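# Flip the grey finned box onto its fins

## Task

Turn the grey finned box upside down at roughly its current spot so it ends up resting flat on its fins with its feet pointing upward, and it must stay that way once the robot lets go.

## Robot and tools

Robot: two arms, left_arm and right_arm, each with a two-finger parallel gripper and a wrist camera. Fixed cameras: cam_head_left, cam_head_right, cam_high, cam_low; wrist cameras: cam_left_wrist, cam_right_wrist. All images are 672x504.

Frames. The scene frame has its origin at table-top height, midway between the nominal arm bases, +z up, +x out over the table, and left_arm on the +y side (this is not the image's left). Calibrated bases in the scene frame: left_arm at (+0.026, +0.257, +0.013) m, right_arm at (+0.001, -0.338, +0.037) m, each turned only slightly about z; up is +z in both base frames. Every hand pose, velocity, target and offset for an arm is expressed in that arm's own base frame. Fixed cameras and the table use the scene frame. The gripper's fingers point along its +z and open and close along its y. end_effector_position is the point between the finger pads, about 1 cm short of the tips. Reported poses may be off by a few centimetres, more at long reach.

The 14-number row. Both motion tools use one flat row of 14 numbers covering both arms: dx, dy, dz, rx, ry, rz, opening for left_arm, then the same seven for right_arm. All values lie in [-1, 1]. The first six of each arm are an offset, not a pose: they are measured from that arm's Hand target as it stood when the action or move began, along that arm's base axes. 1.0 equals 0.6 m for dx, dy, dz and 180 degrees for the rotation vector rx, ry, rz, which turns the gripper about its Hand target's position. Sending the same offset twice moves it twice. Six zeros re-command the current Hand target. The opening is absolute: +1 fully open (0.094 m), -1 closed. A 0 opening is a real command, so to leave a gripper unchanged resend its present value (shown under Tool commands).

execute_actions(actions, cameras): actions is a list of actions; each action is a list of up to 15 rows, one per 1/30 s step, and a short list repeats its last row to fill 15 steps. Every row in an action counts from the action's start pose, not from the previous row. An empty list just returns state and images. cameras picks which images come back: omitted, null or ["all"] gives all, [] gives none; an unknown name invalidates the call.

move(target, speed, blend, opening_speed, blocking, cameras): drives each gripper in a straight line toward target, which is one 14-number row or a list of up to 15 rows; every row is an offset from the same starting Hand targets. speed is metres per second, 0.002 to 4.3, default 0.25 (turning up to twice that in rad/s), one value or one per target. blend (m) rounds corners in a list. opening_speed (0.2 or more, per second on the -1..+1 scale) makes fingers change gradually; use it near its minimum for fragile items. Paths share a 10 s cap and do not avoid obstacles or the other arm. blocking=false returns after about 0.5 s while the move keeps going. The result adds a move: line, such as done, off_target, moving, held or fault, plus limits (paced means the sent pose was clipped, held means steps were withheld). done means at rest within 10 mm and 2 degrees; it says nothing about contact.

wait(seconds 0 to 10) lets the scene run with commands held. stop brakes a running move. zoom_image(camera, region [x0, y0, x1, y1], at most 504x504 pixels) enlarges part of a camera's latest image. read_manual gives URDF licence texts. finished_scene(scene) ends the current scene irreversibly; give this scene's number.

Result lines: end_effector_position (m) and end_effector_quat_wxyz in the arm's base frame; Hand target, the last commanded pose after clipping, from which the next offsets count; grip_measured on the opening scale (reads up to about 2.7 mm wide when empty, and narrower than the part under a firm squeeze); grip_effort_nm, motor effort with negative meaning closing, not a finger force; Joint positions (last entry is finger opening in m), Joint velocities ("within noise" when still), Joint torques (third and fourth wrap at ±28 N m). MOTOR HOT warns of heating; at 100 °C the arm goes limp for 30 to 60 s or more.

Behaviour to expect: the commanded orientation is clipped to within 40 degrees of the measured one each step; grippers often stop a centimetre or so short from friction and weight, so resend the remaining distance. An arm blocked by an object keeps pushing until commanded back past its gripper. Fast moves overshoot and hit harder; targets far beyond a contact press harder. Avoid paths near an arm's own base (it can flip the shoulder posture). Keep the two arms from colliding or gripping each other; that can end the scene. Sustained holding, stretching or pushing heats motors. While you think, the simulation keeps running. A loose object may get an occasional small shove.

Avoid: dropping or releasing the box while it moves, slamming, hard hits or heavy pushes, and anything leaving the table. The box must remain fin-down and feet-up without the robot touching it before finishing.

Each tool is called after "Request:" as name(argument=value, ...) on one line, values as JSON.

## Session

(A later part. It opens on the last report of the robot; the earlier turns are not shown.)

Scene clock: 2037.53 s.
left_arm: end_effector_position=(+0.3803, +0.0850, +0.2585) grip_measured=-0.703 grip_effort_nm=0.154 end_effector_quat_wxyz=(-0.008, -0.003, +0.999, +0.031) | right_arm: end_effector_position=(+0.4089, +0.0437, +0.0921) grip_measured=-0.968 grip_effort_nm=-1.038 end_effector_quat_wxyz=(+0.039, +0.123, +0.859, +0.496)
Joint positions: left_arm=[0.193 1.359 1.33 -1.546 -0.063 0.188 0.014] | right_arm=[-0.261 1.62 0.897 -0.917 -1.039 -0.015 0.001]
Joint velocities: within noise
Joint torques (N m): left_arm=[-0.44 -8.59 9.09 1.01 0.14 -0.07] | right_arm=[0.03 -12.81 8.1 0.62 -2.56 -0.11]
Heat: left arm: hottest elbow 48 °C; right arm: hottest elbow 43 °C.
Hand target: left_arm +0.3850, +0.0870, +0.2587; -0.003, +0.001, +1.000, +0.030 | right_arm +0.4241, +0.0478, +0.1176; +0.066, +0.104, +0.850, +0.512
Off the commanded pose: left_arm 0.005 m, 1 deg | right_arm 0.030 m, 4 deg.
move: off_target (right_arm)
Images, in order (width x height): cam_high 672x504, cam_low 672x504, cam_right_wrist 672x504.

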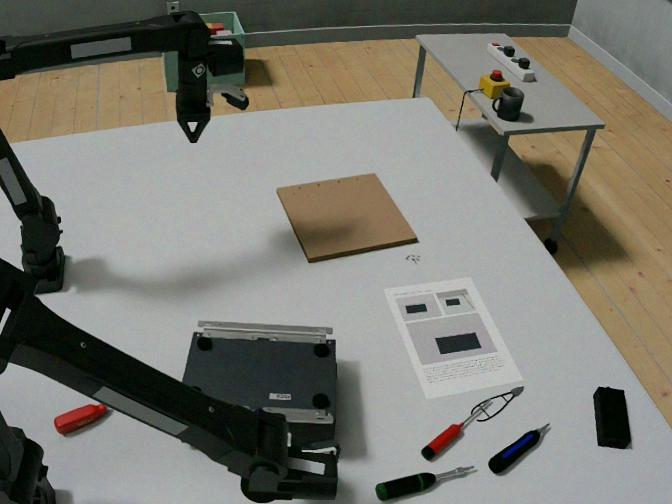

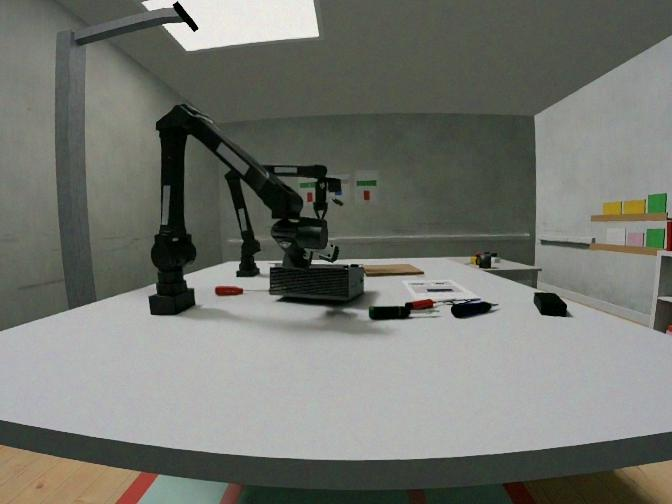

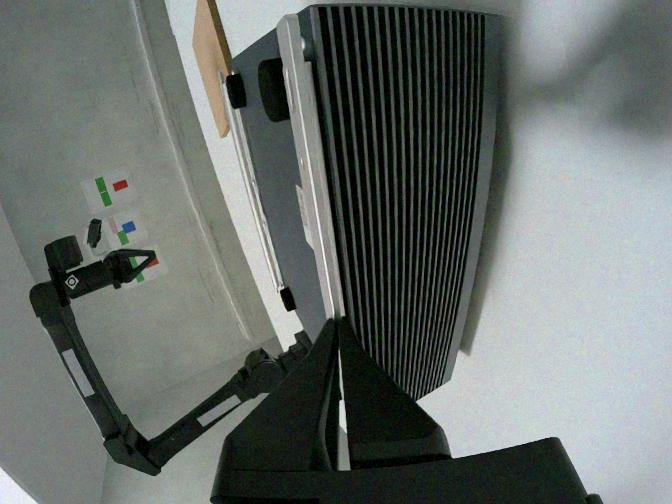

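Request:
move(target=[[0,0,0,0,0,0,-0.7,0,-0.02,-0.09,0,0,0,-1]], speed=0.03, cameras=["cam_high","cam_low","cam_right_wrist"])

Request:
zoom_image(camera="cam_low", region=[230, 220, 400, 330])

Scene clock: 2045.90 s.
left_arm: end_effector_position=(+0.3803, +0.0850, +0.2585) grip_measured=-0.703 grip_effort_nm=0.159 end_effector_quat_wxyz=(-0.008, -0.003, +0.999, +0.031) | right_arm: end_effector_position=(+0.4149, +0.0378, +0.0672) grip_measured=-0.966 grip_effort_nm=-1.033 end_effector_quat_wxyz=(+0.054, +0.112, +0.849, +0.513)
Joint positions: left_arm=[0.193 1.359 1.33 -1.546 -0.063 0.188 0.014] | right_arm=[-0.281 1.698 0.89 -0.846 -1.082 -0.07 0.002]
Joint velocities: within noise
Joint torques (N m): left_arm=[-0.38 -8.53 9.11 1.03 0.15 -0.07] | right_arm=[-0.85 -9.58 6.31 1.51 -0.67 -0.12]
Heat: left arm: hottest elbow 48 °C; right arm: hottest elbow 43 °C.
Hand target: left_arm +0.3850, +0.0870, +0.2587; -0.003, +0.001, +1.000, +0.030 | right_arm +0.4242, +0.0359, +0.0635; +0.066, +0.103, +0.850, +0.512
Off the commanded pose: left_arm 0.005 m, 1 deg | right_arm 0.010 m, 2 deg.
move: done
Images, in order (width x height): cam_high 672x504, cam_low 672x504, cam_right_wrist 672x504.

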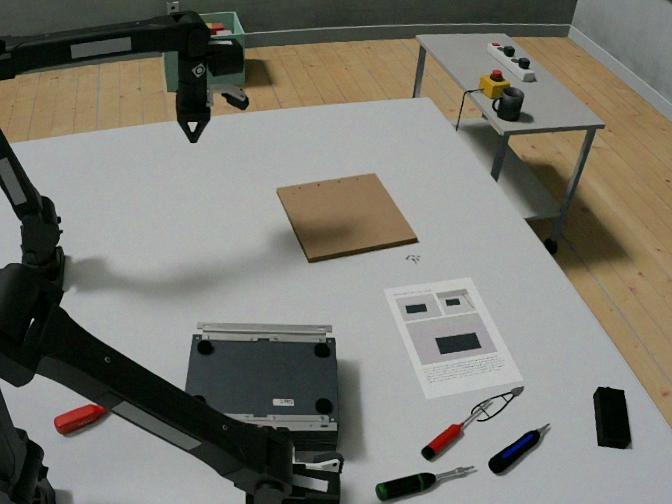

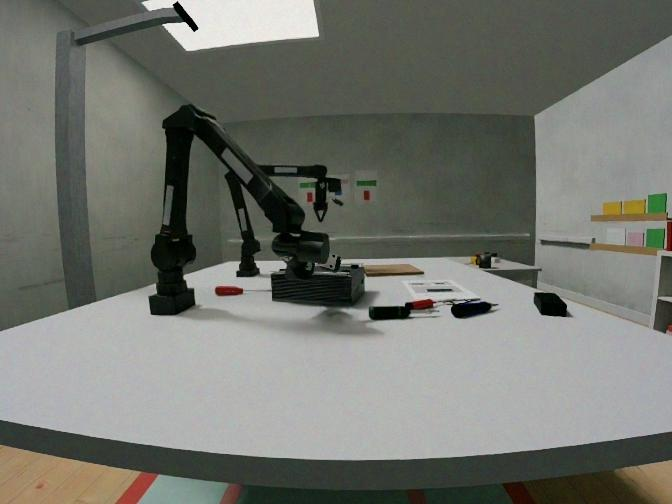

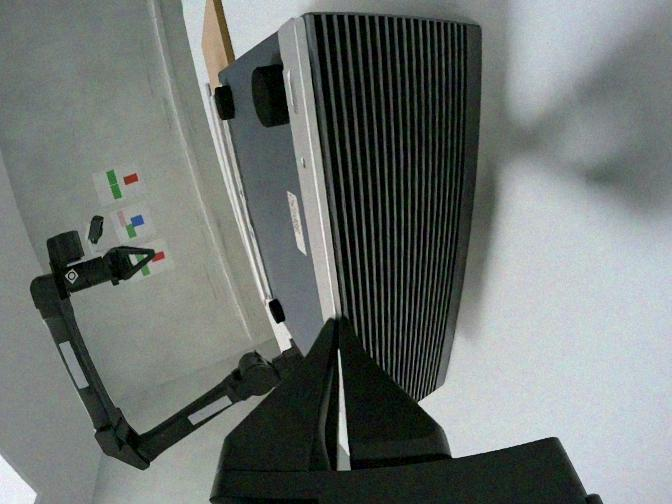

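Scaled by 2.965.

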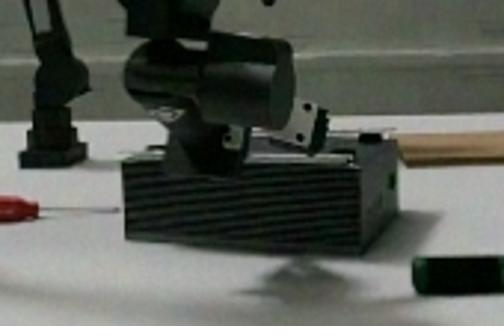

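Request:
move(target=[[0,0,0,0,0,0,-0.7,0,-0.005,-0.035,0,0,0,-1]], speed=0.03, cameras=["cam_high","cam_low"])

Request:
zoom_image(camera="cam_low", region=[230, 220, 400, 330])

Scene clock: 2051.17 s.
left_arm: end_effector_position=(+0.3803, +0.0850, +0.2585) grip_measured=-0.703 grip_effort_nm=0.159 end_effector_quat_wxyz=(-0.008, -0.003, +0.999, +0.031) | right_arm: end_effector_position=(+0.4146, +0.0370, +0.0644) grip_measured=-0.964 grip_effort_nm=-1.048 end_effector_quat_wxyz=(+0.060, +0.110, +0.842, +0.525)
Joint positions: left_arm=[0.193 1.359 1.33 -1.546 -0.063 0.188 0.014] | right_arm=[-0.289 1.713 0.883 -0.831 -1.112 -0.086 0.002]
Joint velocities: within noise
Joint torques (N m): left_arm=[-0.38 -8.41 9.1 1.05 0.16 -0.05] | right_arm=[-0.26 -6.77 5.96 2.54 0.59 -0.15]
Heat: left arm: hottest elbow 48 °C; right arm: hottest elbow 43 °C.
Hand target: left_arm +0.3850, +0.0870, +0.2587; -0.003, +0.001, +1.000, +0.030 | right_arm +0.4242, +0.0328, +0.0426; +0.066, +0.104, +0.850, +0.512
Off the commanded pose: left_arm 0.005 m, 1 deg | right_arm 0.024 m, 2 deg.
move: off_target (right_arm)
Images, in order (width x height): cam_high 672x504, cam_low 672x504.

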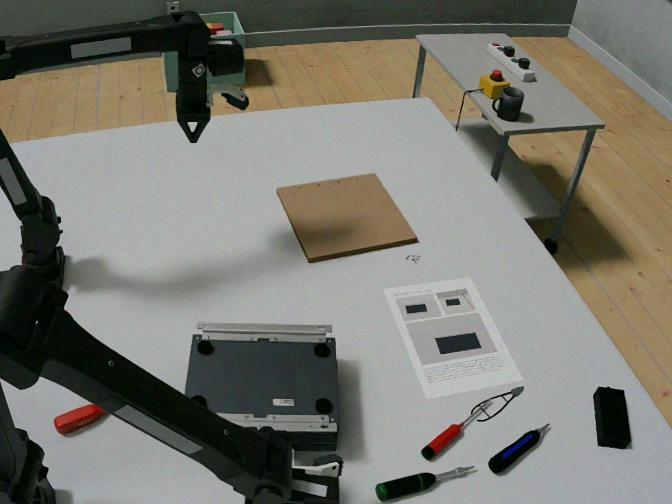

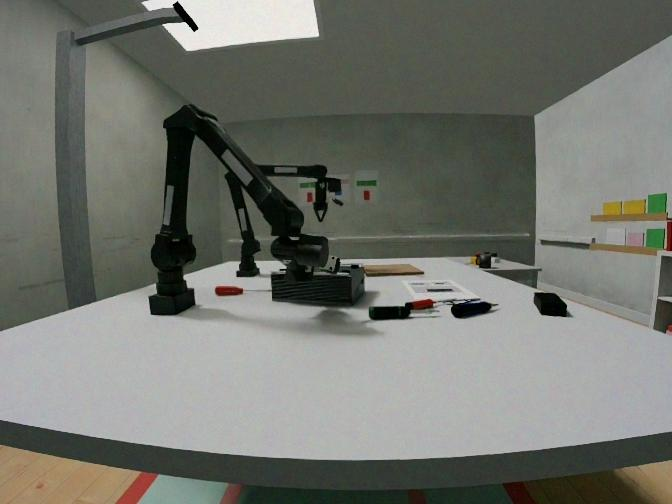

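Scaled by 2.965.

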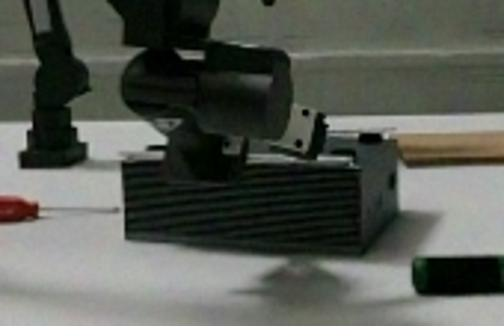

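Request:
move(target=[[0,0,0,0,0,0,-0.7,-0.016,0.004,0.036,0,0,0.0,-1],[0,0,0,0,0,0,-0.7,-0.016,0.004,0.036,0,0,0.0,-0.4],[0,0,0,0,0,0,-0.7,-0.055,-0.15,0.115,0,0,0,-0.4],[0,0,0,0,0,0,-0.7,-0.055,-0.15,0.28,0,0,0,-0.4]], speed=[0.05,0.05,0.06,0.15], opening_speed=0.4)

Request:
zoom_image(camera="cam_low", region=[230, 220, 400, 330])

Scene clock: 2066.67 s.
left_arm: end_effector_position=(+0.3803, +0.0850, +0.2585) grip_measured=-0.703 grip_effort_nm=0.159 end_effector_quat_wxyz=(-0.008, -0.003, +0.999, +0.031) | right_arm: end_effector_position=(+0.3828, -0.0469, +0.1981) grip_measured=-0.402 grip_effort_nm=0.081 end_effector_quat_wxyz=(+0.048, +0.111, +0.846, +0.519)
Joint positions: left_arm=[0.193 1.359 1.33 -1.546 -0.063 0.188 0.014] | right_arm=[-0.51 1.579 1.125 -1.622 -1.021 -0.537 0.028]
Joint velocities: within noise
Joint torques (N m): left_arm=[-0.38 -8.47 9.13 1.06 0.16 -0.07] | right_arm=[-1.55 -10.64 9.37 -0.85 -0.44 -0.25]
Heat: left arm: hottest elbow 48 °C; right arm: hottest elbow 42 °C.
Hand target: left_arm +0.3850, +0.0870, +0.2587; -0.003, +0.001, +1.000, +0.030 | right_arm +0.3912, -0.0572, +0.2105; +0.066, +0.104, +0.850, +0.512
Off the commanded pose: left_arm 0.005 m, 1 deg | right_arm 0.018 m, 2 deg.
move: off_target (right_arm)

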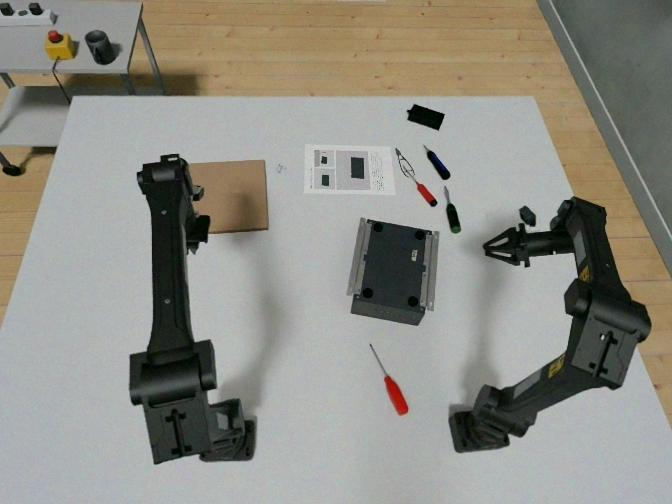

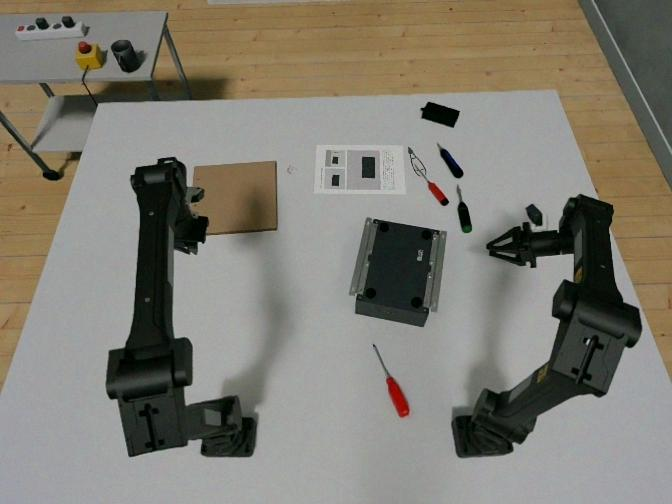

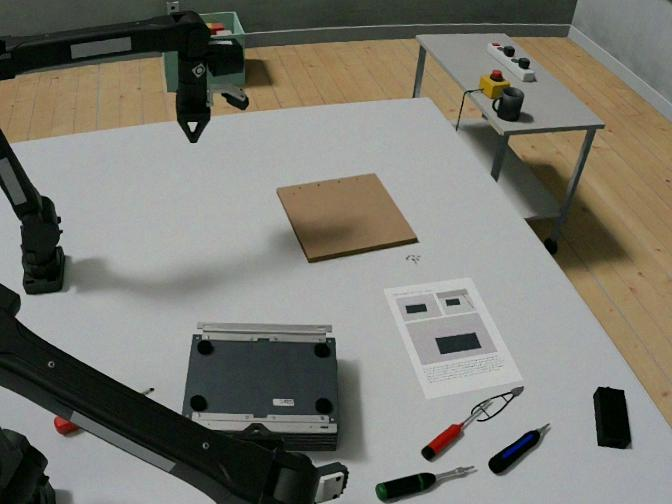

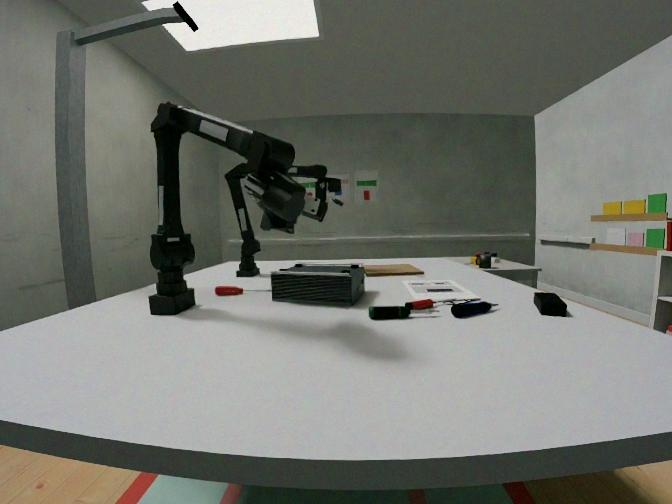

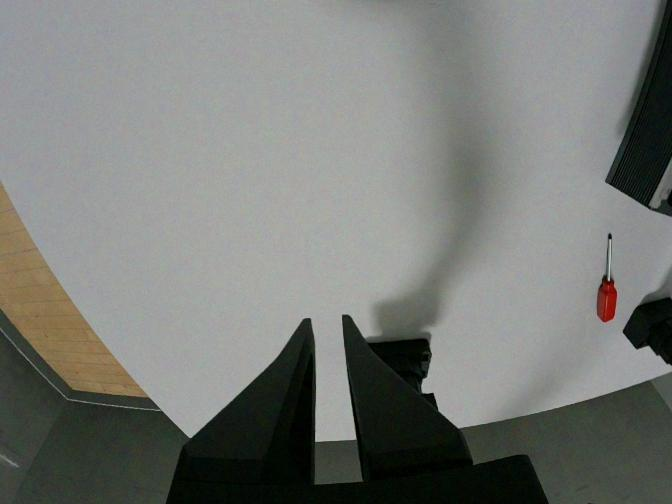

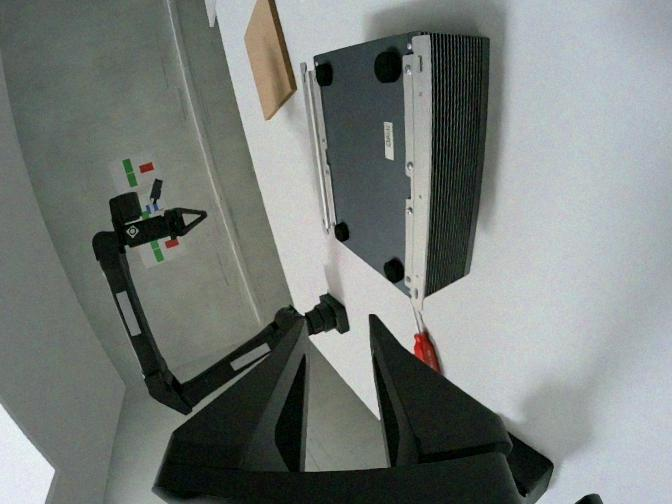

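Scaled by 2.965.

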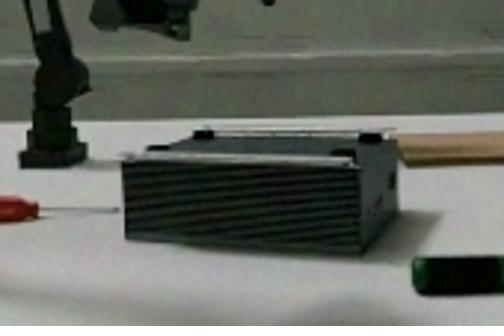

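Request:
move(target=[[0,0,0,0,0,0,-0.7,-0.032,0.0,-0.1,0,0,0,-1],[0,0,0,0,0,0,-0.7,-0.032,0.045,-0.295,0,0,0,-1],[0,0,0,0,0,0,-0.7,-0.005,0.16,-0.295,0,0,0,-1]], speed=[0.2,0.15,0.06])

Scene clock: 2080.10 s.
left_arm: end_effector_position=(+0.3803, +0.0850, +0.2585) grip_measured=-0.703 grip_effort_nm=0.154 end_effector_quat_wxyz=(-0.008, -0.003, +0.999, +0.031) | right_arm: end_effector_position=(+0.3860, +0.0346, +0.0287) grip_measured=-0.986 grip_effort_nm=-0.764 end_effector_quat_wxyz=(+0.061, +0.111, +0.849, +0.512)
Joint positions: left_arm=[0.193 1.359 1.33 -1.546 -0.063 0.188 0.014] | right_arm=[-0.311 1.739 0.791 -0.741 -1.081 -0.123 0.001]
Joint velocities: within noise
Joint torques (N m): left_arm=[-0.5 -8.59 9.1 1.05 0.17 -0.07] | right_arm=[0.5 -11.58 4.41 0.62 -0.71 -0.04]
Heat: left arm: hottest elbow 48 °C; right arm: hottest elbow 42 °C.
Hand target: left_arm +0.3850, +0.0870, +0.2587; -0.003, +0.001, +1.000, +0.030 | right_arm +0.3882, +0.0388, +0.0335; +0.066, +0.104, +0.850, +0.512
Off the commanded pose: left_arm 0.005 m, 1 deg | right_arm 0.007 m, 1 deg.
move: done

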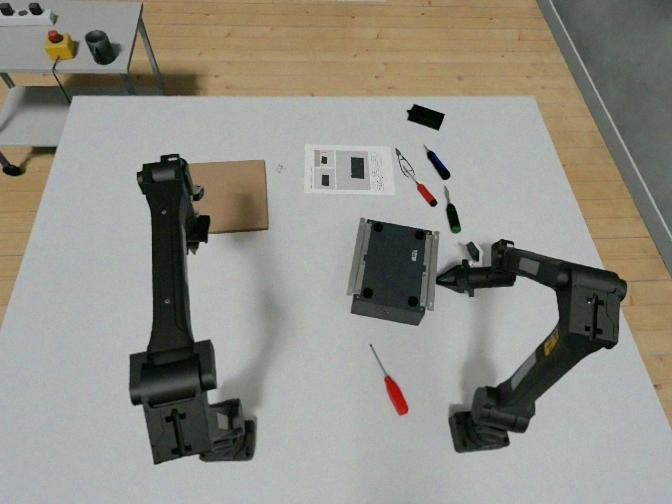

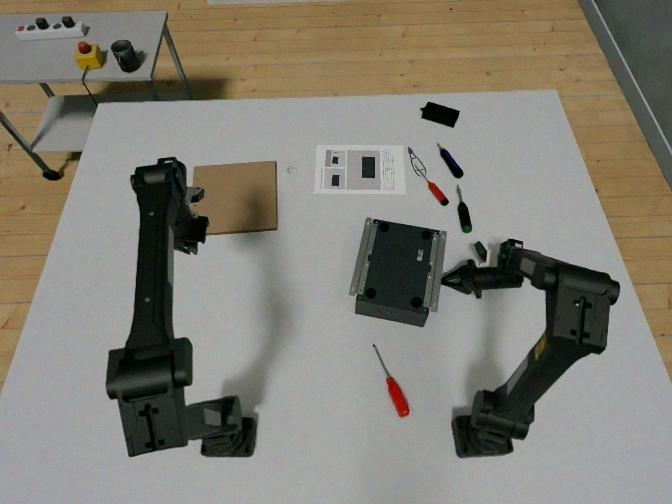

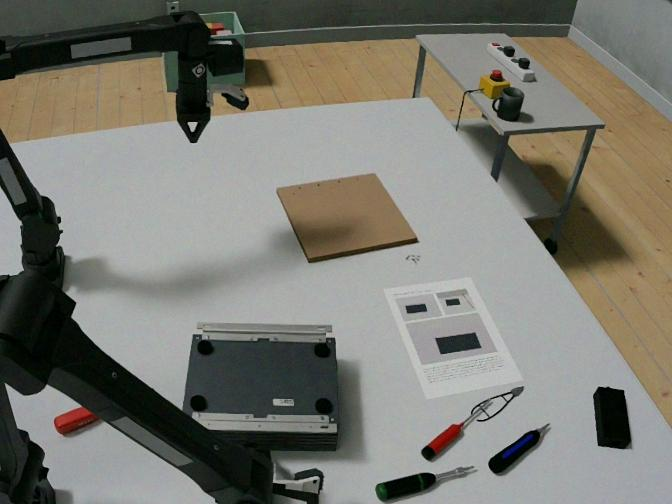

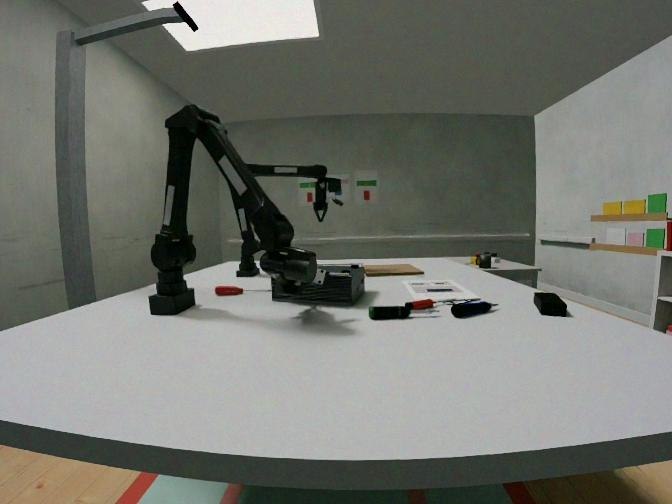

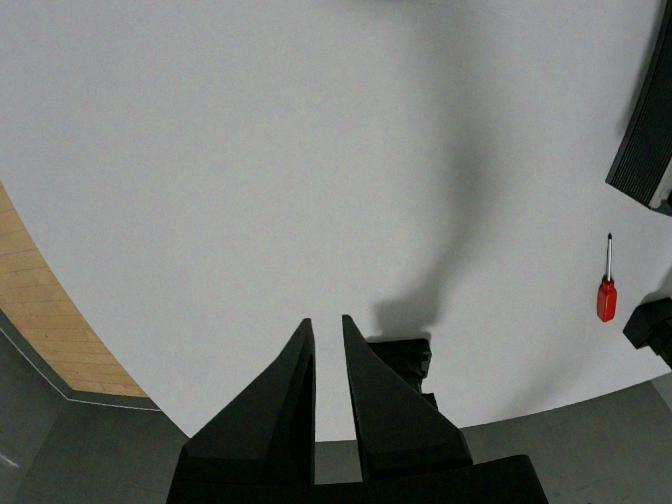

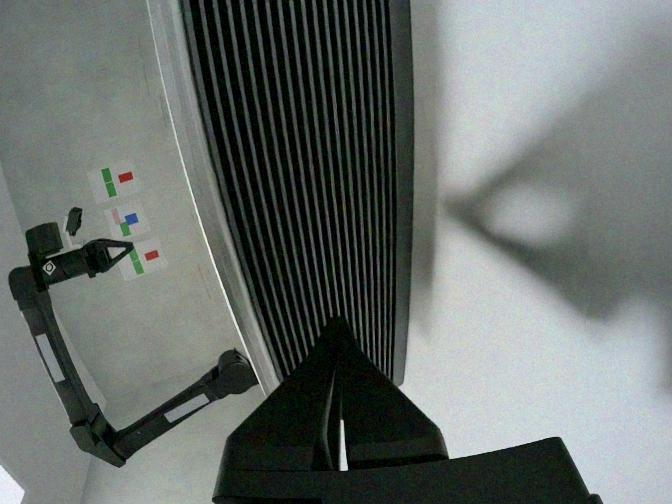

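Request:
move(target=[[0,0,0,0,0,0,-0.7,0.07,-0.02,-0.015,0,0,0,-1],[0,0,0,0,0,0,-0.7,0.095,0.31,-0.015,0,0,0,-1]], speed=0.07, cameras=["cam_head_left","cam_high","cam_right_wrist"])

Scene clock: 2090.50 s.
left_arm: end_effector_position=(+0.3803, +0.0850, +0.2585) grip_measured=-0.703 grip_effort_nm=0.154 end_effector_quat_wxyz=(-0.008, -0.003, +0.999, +0.031) | right_arm: end_effector_position=(+0.4516, +0.1951, +0.0222) grip_measured=-0.986 grip_effort_nm=-0.764 end_effector_quat_wxyz=(+0.078, +0.132, +0.852, +0.501)
Joint positions: left_arm=[0.193 1.359 1.33 -1.546 -0.063 0.188 0.014] | right_arm=[0.128 1.767 0.754 0.092 -0.915 0.764 0.001]
Joint velocities: within noise
Joint torques (N m): left_arm=[-0.5 -8.59 9.09 0.99 0.15 -0.07] | right_arm=[4.42 -10.52 5.45 2.48 -1.13 0.04]
Heat: left arm: hottest elbow 48 °C; right arm: hottest elbow 42 °C.
Hand target: left_arm +0.3850, +0.0870, +0.2587; -0.003, +0.001, +1.000, +0.030 | right_arm +0.4451, +0.2248, +0.0246; +0.066, +0.103, +0.850, +0.512
Off the commanded pose: left_arm 0.005 m, 1 deg | right_arm 0.031 m, 4 deg.
move: off_target (right_arm)
Images, in order (width x height): cam_head_left 672x504, cam_high 672x504, cam_right_wrist 672x504.

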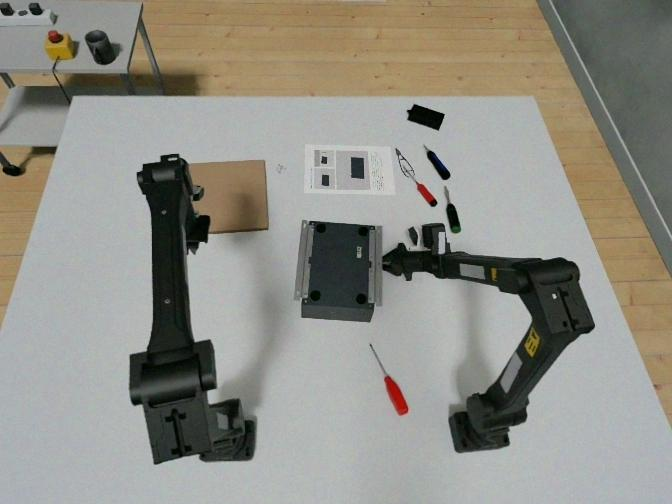

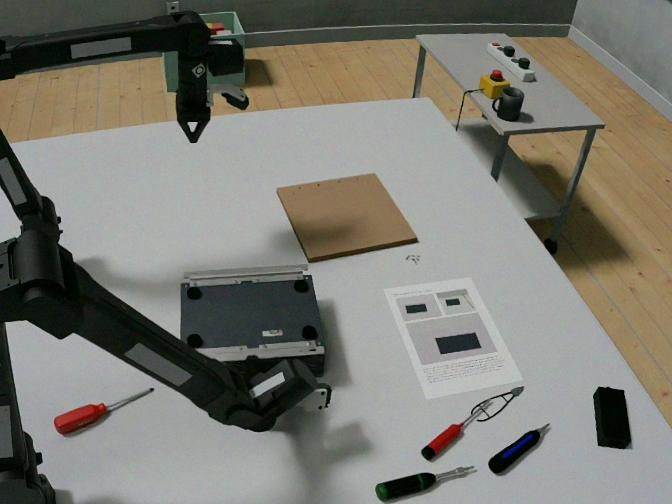

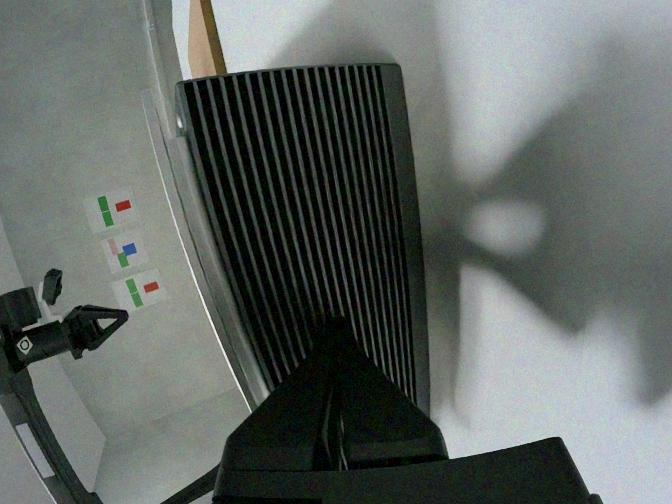

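Request:
move(target=[[0,0,0,0,0,0,-0.7,0,-0.06,0,0,0,0,-1],[0,0,0,0,0,0,-0.7,-0.02,-0.3,0.02,0,0,0,-1],[0,0,0,0,0,0,-0.7,-0.02,-0.3,0.2,0,0,0,-1]], speed=[0.06,0.2,0.25], cameras=["cam_low","cam_high"])

Request:
finished_scene(scene=1)

Scene clock: 2101.90 s.
left_arm: end_effector_position=(+0.3803, +0.0850, +0.2585) grip_measured=-0.703 grip_effort_nm=0.154 end_effector_quat_wxyz=(-0.008, -0.003, +0.999, +0.031) | right_arm: end_effector_position=(+0.4193, +0.0519, +0.1356) grip_measured=-0.986 grip_effort_nm=-0.764 end_effector_quat_wxyz=(+0.052, +0.110, +0.850, +0.513)
Joint positions: left_arm=[0.193 1.359 1.33 -1.546 -0.063 0.188 0.014] | right_arm=[-0.243 1.562 0.949 -0.985 -1.083 -0.004 0.001]
Joint velocities: within noise
Joint torques (N m): left_arm=[-0.44 -8.59 9.07 1.02 0.17 -0.08] | right_arm=[-1.61 -9.99 9.18 -0.05 -0.74 -0.22]
Heat: left arm: hottest elbow 48 °C; right arm: hottest elbow 41 °C.
Hand target: left_arm +0.3850, +0.0870, +0.2587; -0.003, +0.001, +1.000, +0.030 | right_arm +0.4331, +0.0447, +0.1446; +0.066, +0.104, +0.850, +0.512
Off the commanded pose: left_arm 0.005 m, 1 deg | right_arm 0.018 m, 2 deg.
move: off_target (right_arm)
Images, in order (width x height): cam_high 672x504, cam_low 672x504.

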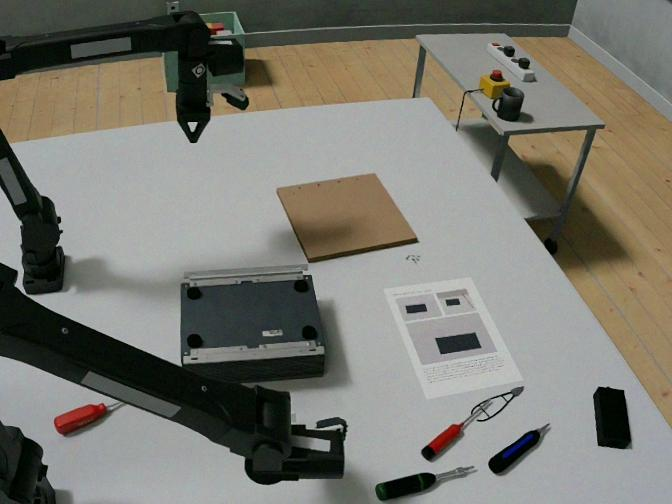

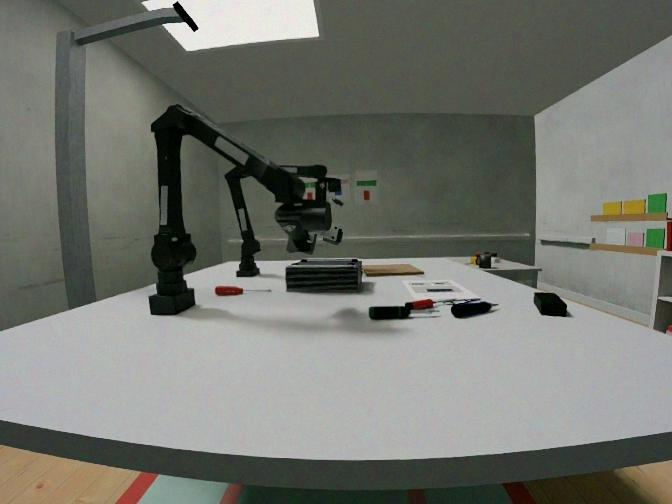

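The scene is finished: the task was done.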